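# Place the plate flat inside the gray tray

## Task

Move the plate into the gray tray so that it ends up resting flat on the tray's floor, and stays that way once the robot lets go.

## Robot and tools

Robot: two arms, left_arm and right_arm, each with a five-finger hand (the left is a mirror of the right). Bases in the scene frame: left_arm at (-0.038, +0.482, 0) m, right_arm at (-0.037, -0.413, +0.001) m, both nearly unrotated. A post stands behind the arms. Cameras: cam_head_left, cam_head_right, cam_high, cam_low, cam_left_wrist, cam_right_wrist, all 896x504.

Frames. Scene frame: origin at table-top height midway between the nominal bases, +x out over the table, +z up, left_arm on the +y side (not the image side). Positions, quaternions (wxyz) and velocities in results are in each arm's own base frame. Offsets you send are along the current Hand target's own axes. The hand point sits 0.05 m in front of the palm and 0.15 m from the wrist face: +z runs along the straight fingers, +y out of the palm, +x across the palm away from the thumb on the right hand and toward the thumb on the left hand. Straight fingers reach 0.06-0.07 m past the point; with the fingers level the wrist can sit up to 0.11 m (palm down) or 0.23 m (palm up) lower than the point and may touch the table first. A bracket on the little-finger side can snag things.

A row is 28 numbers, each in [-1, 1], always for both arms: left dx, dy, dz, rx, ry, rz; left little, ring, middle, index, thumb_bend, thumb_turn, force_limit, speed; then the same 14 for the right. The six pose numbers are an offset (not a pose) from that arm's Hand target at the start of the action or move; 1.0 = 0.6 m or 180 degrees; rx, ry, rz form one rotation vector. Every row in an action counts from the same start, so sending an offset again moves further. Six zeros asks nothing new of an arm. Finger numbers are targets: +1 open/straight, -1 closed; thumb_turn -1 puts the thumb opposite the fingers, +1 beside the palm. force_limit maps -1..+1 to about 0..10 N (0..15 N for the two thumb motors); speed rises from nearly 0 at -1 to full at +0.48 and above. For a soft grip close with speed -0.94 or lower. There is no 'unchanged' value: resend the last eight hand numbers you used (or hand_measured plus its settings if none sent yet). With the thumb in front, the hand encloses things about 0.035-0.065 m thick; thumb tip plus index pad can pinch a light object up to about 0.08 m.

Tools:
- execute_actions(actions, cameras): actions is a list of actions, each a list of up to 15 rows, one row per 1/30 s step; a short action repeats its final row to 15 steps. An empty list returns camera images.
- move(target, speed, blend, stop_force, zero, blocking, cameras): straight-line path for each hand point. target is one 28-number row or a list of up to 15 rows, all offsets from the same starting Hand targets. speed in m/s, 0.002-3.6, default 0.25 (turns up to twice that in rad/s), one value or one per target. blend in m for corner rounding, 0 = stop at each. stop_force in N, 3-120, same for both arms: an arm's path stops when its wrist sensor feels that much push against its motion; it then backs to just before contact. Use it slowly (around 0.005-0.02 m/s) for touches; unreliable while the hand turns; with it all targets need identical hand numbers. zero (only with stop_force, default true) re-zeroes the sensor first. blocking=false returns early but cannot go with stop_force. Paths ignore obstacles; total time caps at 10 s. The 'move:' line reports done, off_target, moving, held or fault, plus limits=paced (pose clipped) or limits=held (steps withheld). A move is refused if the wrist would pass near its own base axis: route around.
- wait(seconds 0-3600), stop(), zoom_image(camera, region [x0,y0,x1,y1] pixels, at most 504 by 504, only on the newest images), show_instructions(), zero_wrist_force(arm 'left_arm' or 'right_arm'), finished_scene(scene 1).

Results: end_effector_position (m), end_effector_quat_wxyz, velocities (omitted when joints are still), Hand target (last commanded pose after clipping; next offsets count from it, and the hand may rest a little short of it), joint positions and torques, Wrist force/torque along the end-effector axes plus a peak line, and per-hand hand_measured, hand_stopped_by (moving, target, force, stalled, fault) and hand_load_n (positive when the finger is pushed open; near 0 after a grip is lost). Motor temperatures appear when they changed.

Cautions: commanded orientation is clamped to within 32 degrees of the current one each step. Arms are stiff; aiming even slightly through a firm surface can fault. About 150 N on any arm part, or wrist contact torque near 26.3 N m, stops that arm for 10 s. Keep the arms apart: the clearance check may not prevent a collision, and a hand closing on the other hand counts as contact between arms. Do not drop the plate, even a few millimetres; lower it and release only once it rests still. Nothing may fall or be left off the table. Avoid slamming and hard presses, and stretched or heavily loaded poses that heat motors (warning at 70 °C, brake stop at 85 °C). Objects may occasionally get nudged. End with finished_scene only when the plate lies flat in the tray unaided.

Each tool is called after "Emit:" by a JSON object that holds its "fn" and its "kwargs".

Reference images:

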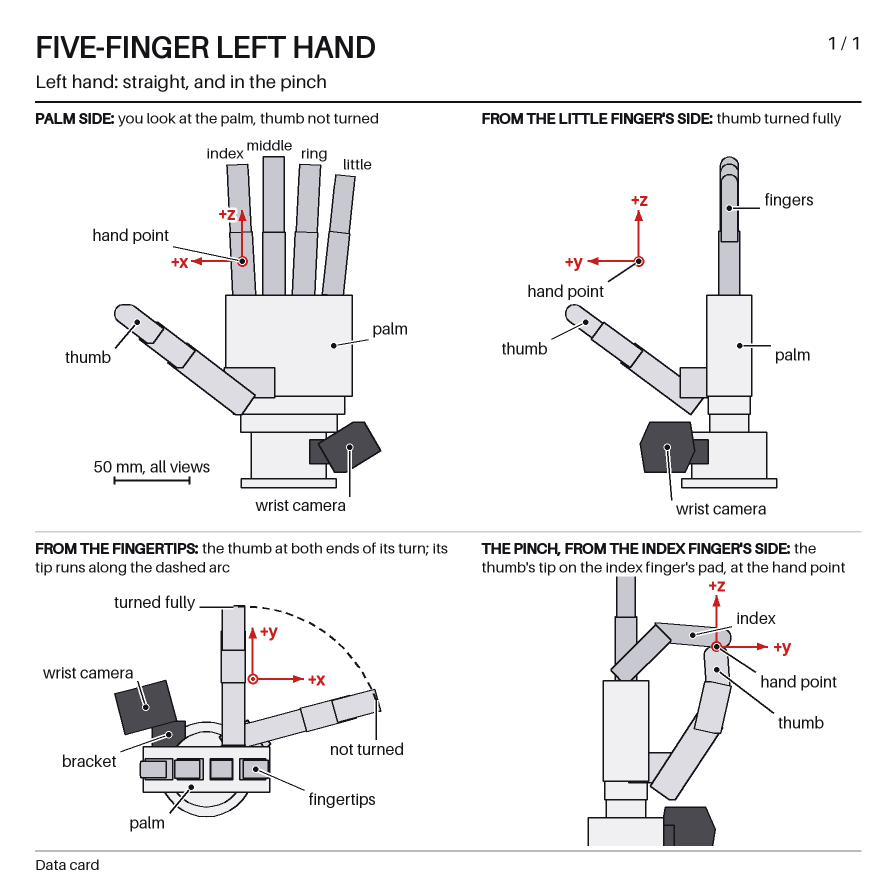

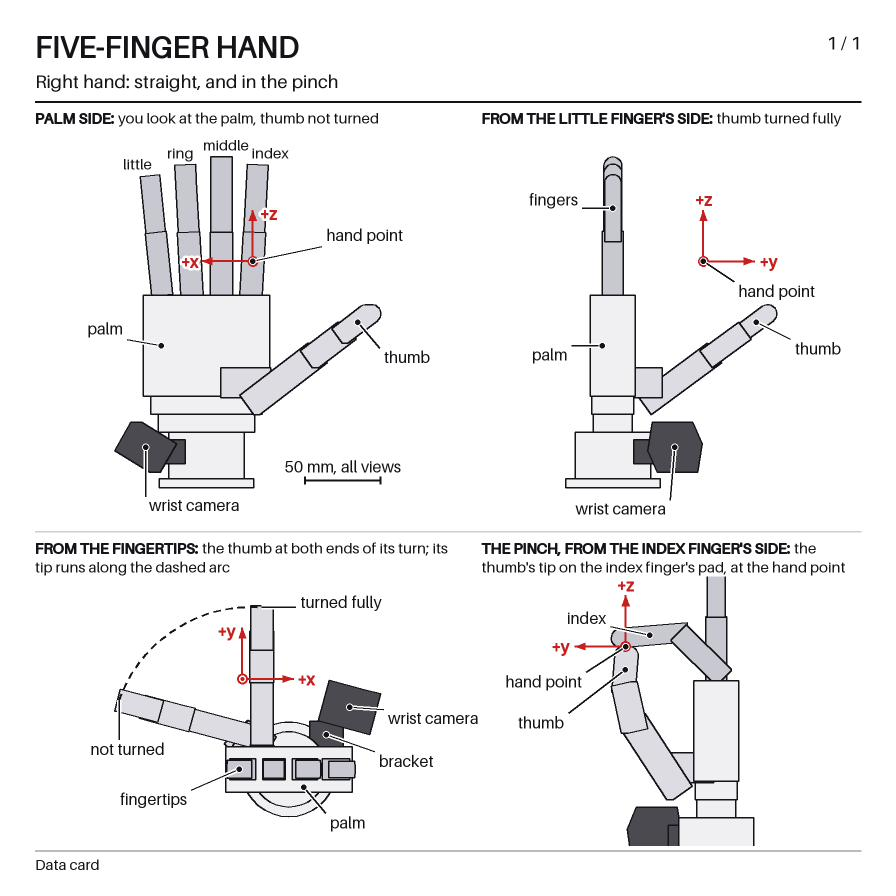

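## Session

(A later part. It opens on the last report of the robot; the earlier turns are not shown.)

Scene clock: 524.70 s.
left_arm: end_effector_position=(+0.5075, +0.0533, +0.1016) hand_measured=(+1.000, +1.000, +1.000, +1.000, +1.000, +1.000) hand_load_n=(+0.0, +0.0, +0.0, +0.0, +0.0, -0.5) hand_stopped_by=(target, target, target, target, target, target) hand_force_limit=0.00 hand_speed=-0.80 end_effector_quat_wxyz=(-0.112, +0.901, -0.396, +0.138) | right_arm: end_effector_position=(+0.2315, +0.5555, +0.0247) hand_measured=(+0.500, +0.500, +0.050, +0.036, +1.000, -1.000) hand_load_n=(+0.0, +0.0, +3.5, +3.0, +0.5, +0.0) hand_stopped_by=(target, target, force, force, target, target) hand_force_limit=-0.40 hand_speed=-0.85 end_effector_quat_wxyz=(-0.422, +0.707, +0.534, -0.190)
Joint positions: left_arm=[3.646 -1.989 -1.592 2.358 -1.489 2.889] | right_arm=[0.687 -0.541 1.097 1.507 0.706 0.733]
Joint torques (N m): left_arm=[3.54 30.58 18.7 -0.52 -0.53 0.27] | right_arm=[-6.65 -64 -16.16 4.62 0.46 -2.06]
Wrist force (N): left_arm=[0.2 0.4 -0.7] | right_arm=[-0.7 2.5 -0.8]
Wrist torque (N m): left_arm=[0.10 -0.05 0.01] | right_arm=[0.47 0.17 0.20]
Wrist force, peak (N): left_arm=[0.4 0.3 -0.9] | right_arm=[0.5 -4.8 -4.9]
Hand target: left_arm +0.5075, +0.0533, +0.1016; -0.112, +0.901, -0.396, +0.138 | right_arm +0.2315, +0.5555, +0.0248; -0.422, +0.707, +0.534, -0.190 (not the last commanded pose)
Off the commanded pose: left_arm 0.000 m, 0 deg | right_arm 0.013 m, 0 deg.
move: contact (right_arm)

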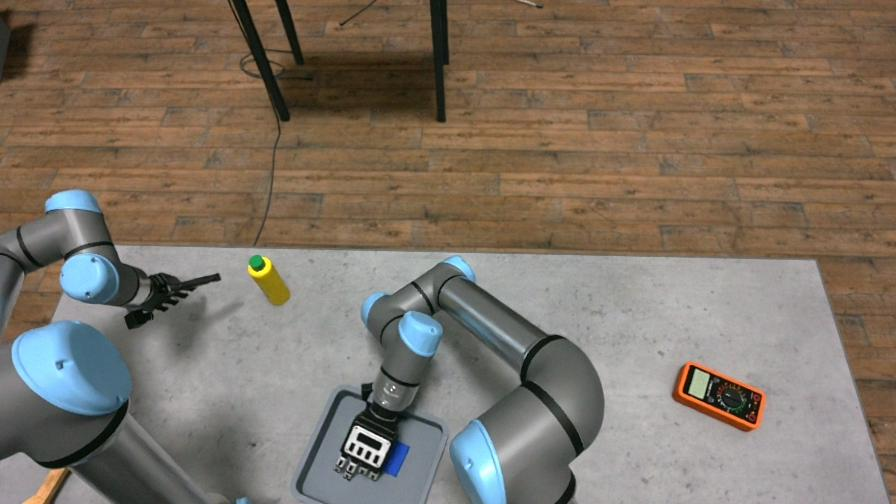

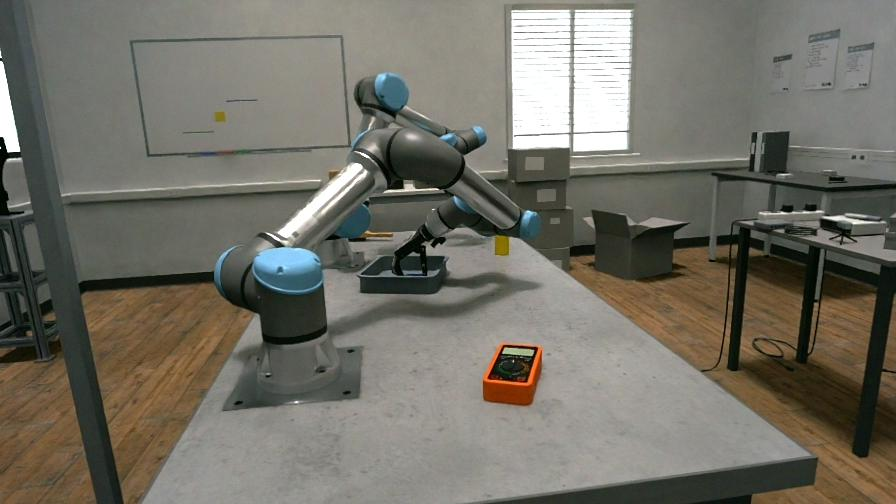

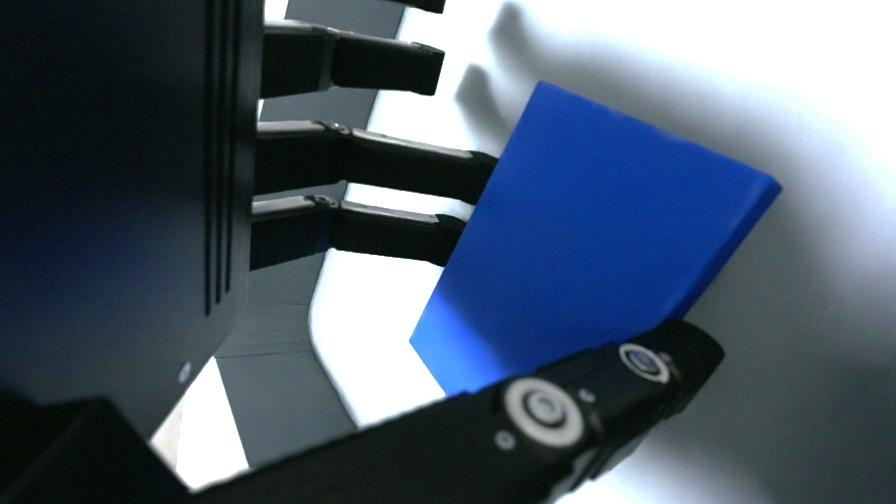

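Emit:
{"fn": "move", "kwargs": {"target": [[0,0,0,0,0,0,1,1,1,1,1,1,0,-0.8,-0.00018,0.0008,0.00057,0,0,0,0.5,0.5,0,0,1,-1,-0.4,-0.85],[0,0,0,0,0,0,1,1,1,1,1,1,0,-0.8,-0.00018,0.0008,0.00057,0,0,0,0.5,0.5,0.4,0.4,1,-1,-0.4,-0.85]], "speed": 0.01, "cameras": ["cam_high","cam_right_wrist","cam_low"]}}

Emit:
{"fn": "zoom_image", "kwargs": {"camera": "cam_low", "region": [340, 180, 480, 320]}}

Scene clock: 532.57 s.
left_arm: end_effector_position=(+0.5075, +0.0533, +0.1016) hand_measured=(+1.000, +1.000, +1.000, +1.000, +1.000, +1.000) hand_load_n=(+0.0, +0.0, +0.0, +0.0, +0.0, +0.0) hand_stopped_by=(target, target, target, target, target, target) hand_force_limit=0.00 hand_speed=-0.80 end_effector_quat_wxyz=(-0.112, +0.901, -0.396, +0.138) | right_arm: end_effector_position=(+0.2315, +0.5555, +0.0241) hand_measured=(+0.500, +0.500, +0.400, +0.400, +1.000, -1.000) hand_load_n=(-0.5, +0.0, +0.0, +0.0, +0.0, +0.0) hand_stopped_by=(target, target, target, target, target, target) hand_force_limit=-0.40 hand_speed=-0.85 end_effector_quat_wxyz=(-0.422, +0.707, +0.534, -0.190)
Joint positions: left_arm=[3.646 -1.989 -1.592 2.358 -1.489 2.889] | right_arm=[0.687 -0.54 1.097 1.506 0.706 0.733]
Joint torques (N m): left_arm=[3.95 31.68 18.83 -0.37 -0.73 0.09] | right_arm=[9.39 -52.79 -8.5 4.51 0.12 -0.71]
Wrist force (N): left_arm=[0.3 0.3 -0.5] | right_arm=[-0.5 1.9 -1.1]
Wrist torque (N m): left_arm=[0.08 -0.07 0.02] | right_arm=[0.44 0.16 0.18]
Wrist force, peak (N): left_arm=[0.4 0.1 -1.1] | right_arm=[0.0 -6.6 -5.5]
Hand target: left_arm +0.5075, +0.0533, +0.1016; -0.112, +0.901, -0.396, +0.138 | right_arm +0.2315, +0.5555, +0.0242; -0.422, +0.707, +0.534, -0.190
Off the commanded pose: left_arm 0.000 m, 0 deg | right_arm 0.000 m, 0 deg.
move: done
Images, in order (width x height): cam_high 896x504, cam_low 896x504, cam_right_wrist 896x504.

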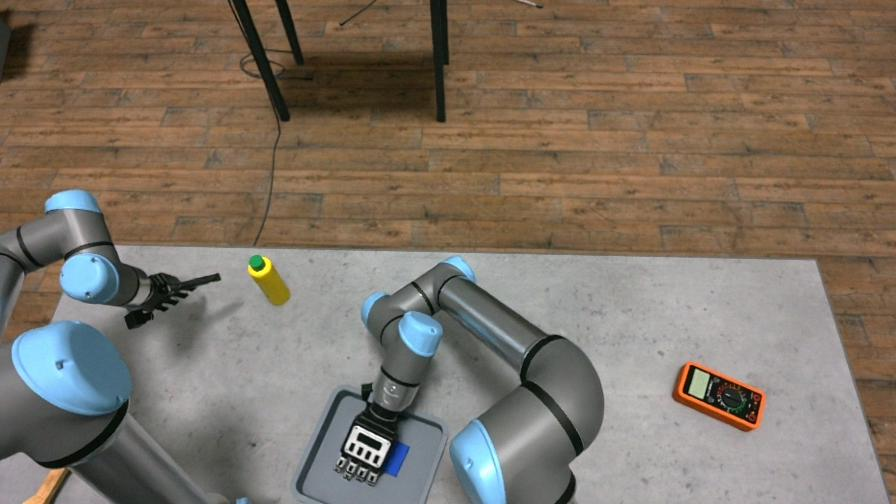

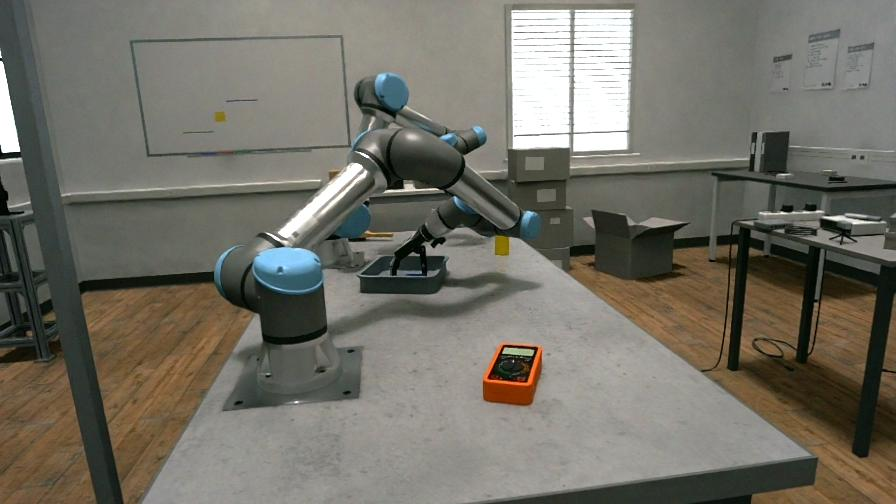

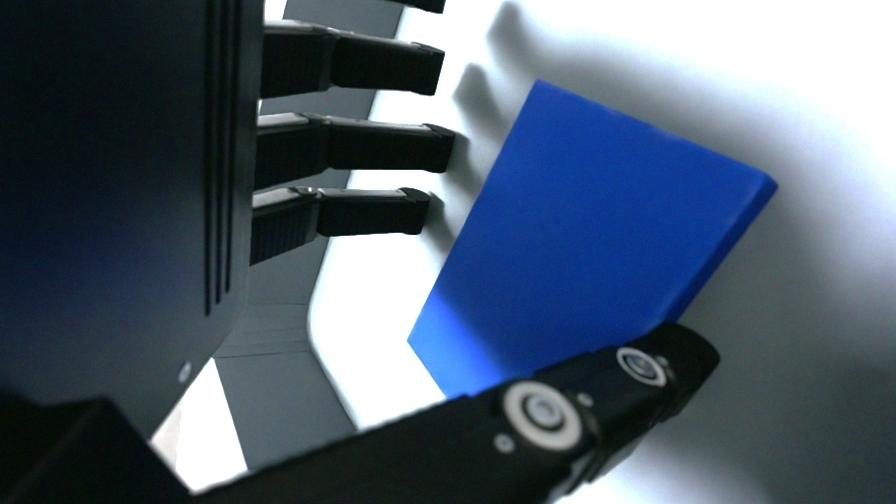

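Scaled by 3.600 from the camera's image (finer frame: 1280x720).

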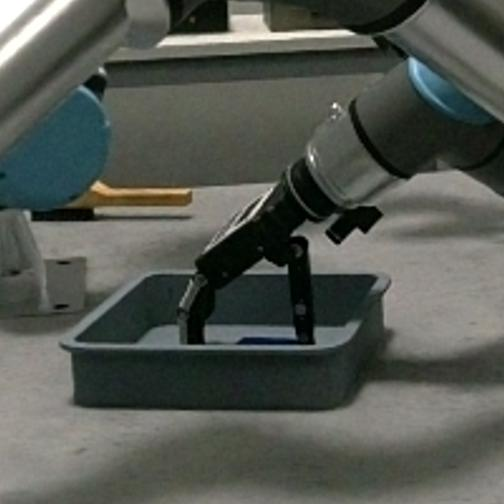

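Emit:
{"fn": "move", "kwargs": {"target": [[0,0,0,0,0,0,1,1,1,1,1,1,0,-0.8,0,0.0058,-0.0081,0,0,0,0.5,0.5,0.4,0.4,1,-1,-0.4,-0.85],[0,0,0,0,0,0,1,1,1,1,1,1,0,-0.8,0.0394,-0.1675,-0.1316,0,0,0,0.5,0.5,0.4,0.4,1,-1,-0.4,-0.85]], "speed": [0.02,0.1], "cameras": ["cam_high","cam_right_wrist","cam_low"]}}

Emit:
{"fn": "zoom_image", "kwargs": {"camera": "cam_low", "region": [340, 180, 480, 320]}}

Scene clock: 540.27 s.
left_arm: end_effector_position=(+0.5075, +0.0533, +0.1016) hand_measured=(+1.000, +1.000, +1.000, +1.000, +1.000, +1.000) hand_load_n=(+0.0, +0.0, +0.0, +0.0, +0.0, +0.0) hand_stopped_by=(target, target, target, target, target, target) hand_force_limit=0.00 hand_speed=-0.80 end_effector_quat_wxyz=(-0.112, +0.901, -0.396, +0.138) | right_arm: end_effector_position=(+0.2368, +0.5535, +0.1539) hand_measured=(+0.500, +0.500, +0.400, +0.400, +1.000, -1.000) hand_load_n=(+0.0, +0.0, +0.0, +0.0, +0.0, +0.0) hand_stopped_by=(target, target, target, target, target, target) hand_force_limit=-0.40 hand_speed=-0.85 end_effector_quat_wxyz=(-0.422, +0.707, +0.534, -0.190)
Joint positions: left_arm=[3.646 -1.989 -1.592 2.358 -1.489 2.889] | right_arm=[0.679 -0.687 1.023 1.735 0.71 0.722]
Joint torques (N m): left_arm=[4.06 31.52 18.46 -0.45 -0.31 0.32] | right_arm=[0.9 -61.76 -23.77 4.28 1.08 -2.85]
Wrist force (N): left_arm=[0.5 0.2 -0.8] | right_arm=[-0.4 1.9 -1.2]
Wrist torque (N m): left_arm=[0.09 -0.11 0.04] | right_arm=[0.44 0.16 0.20]
Wrist force, peak (N): left_arm=[0.5 0.2 -0.8] | right_arm=[-0.7 2.4 -0.9]
Hand target: left_arm +0.5075, +0.0533, +0.1016; -0.112, +0.901, -0.396, +0.138 | right_arm +0.2368, +0.5535, +0.1540; -0.422, +0.707, +0.534, -0.190
Off the commanded pose: left_arm 0.000 m, 0 deg | right_arm 0.000 m, 0 deg.
move: done
Images, in order (width x height): cam_high 896x504, cam_low 896x504, cam_right_wrist 896x504.

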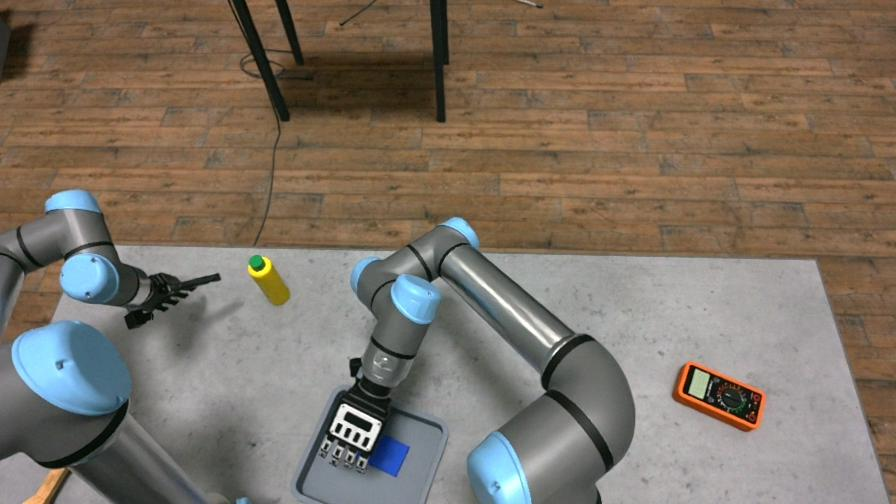

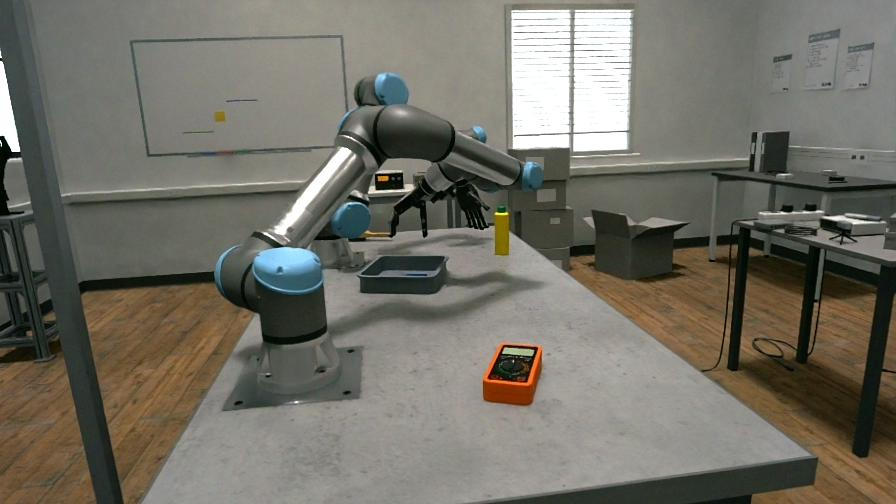

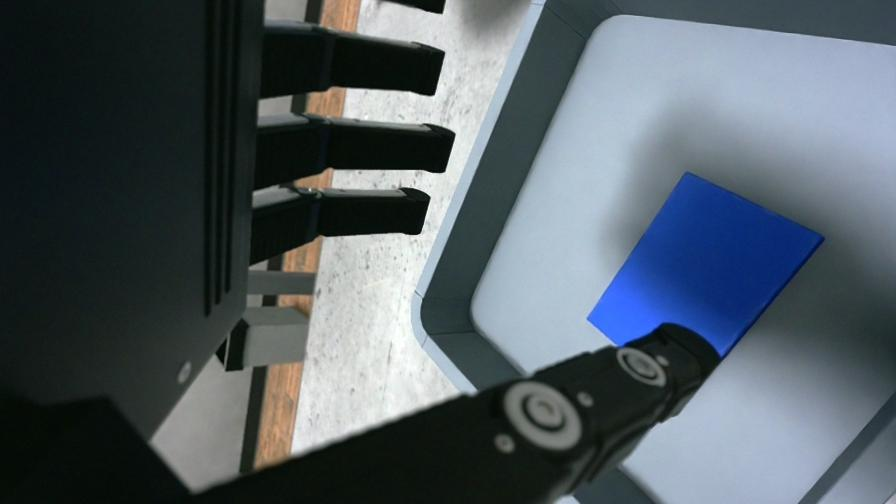

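Scaled by 3.600 from the camera's image (finer frame: 1280x720).

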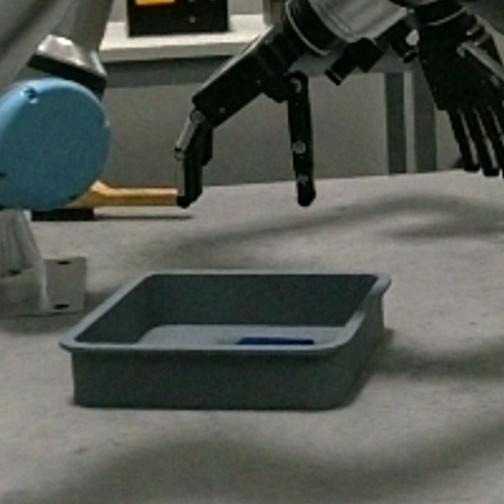

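The plate is lying flat on the tray floor, and the hand is well clear of it.

Emit:
{"fn": "finished_scene", "kwargs": {}}

The scene is finished: the task was done.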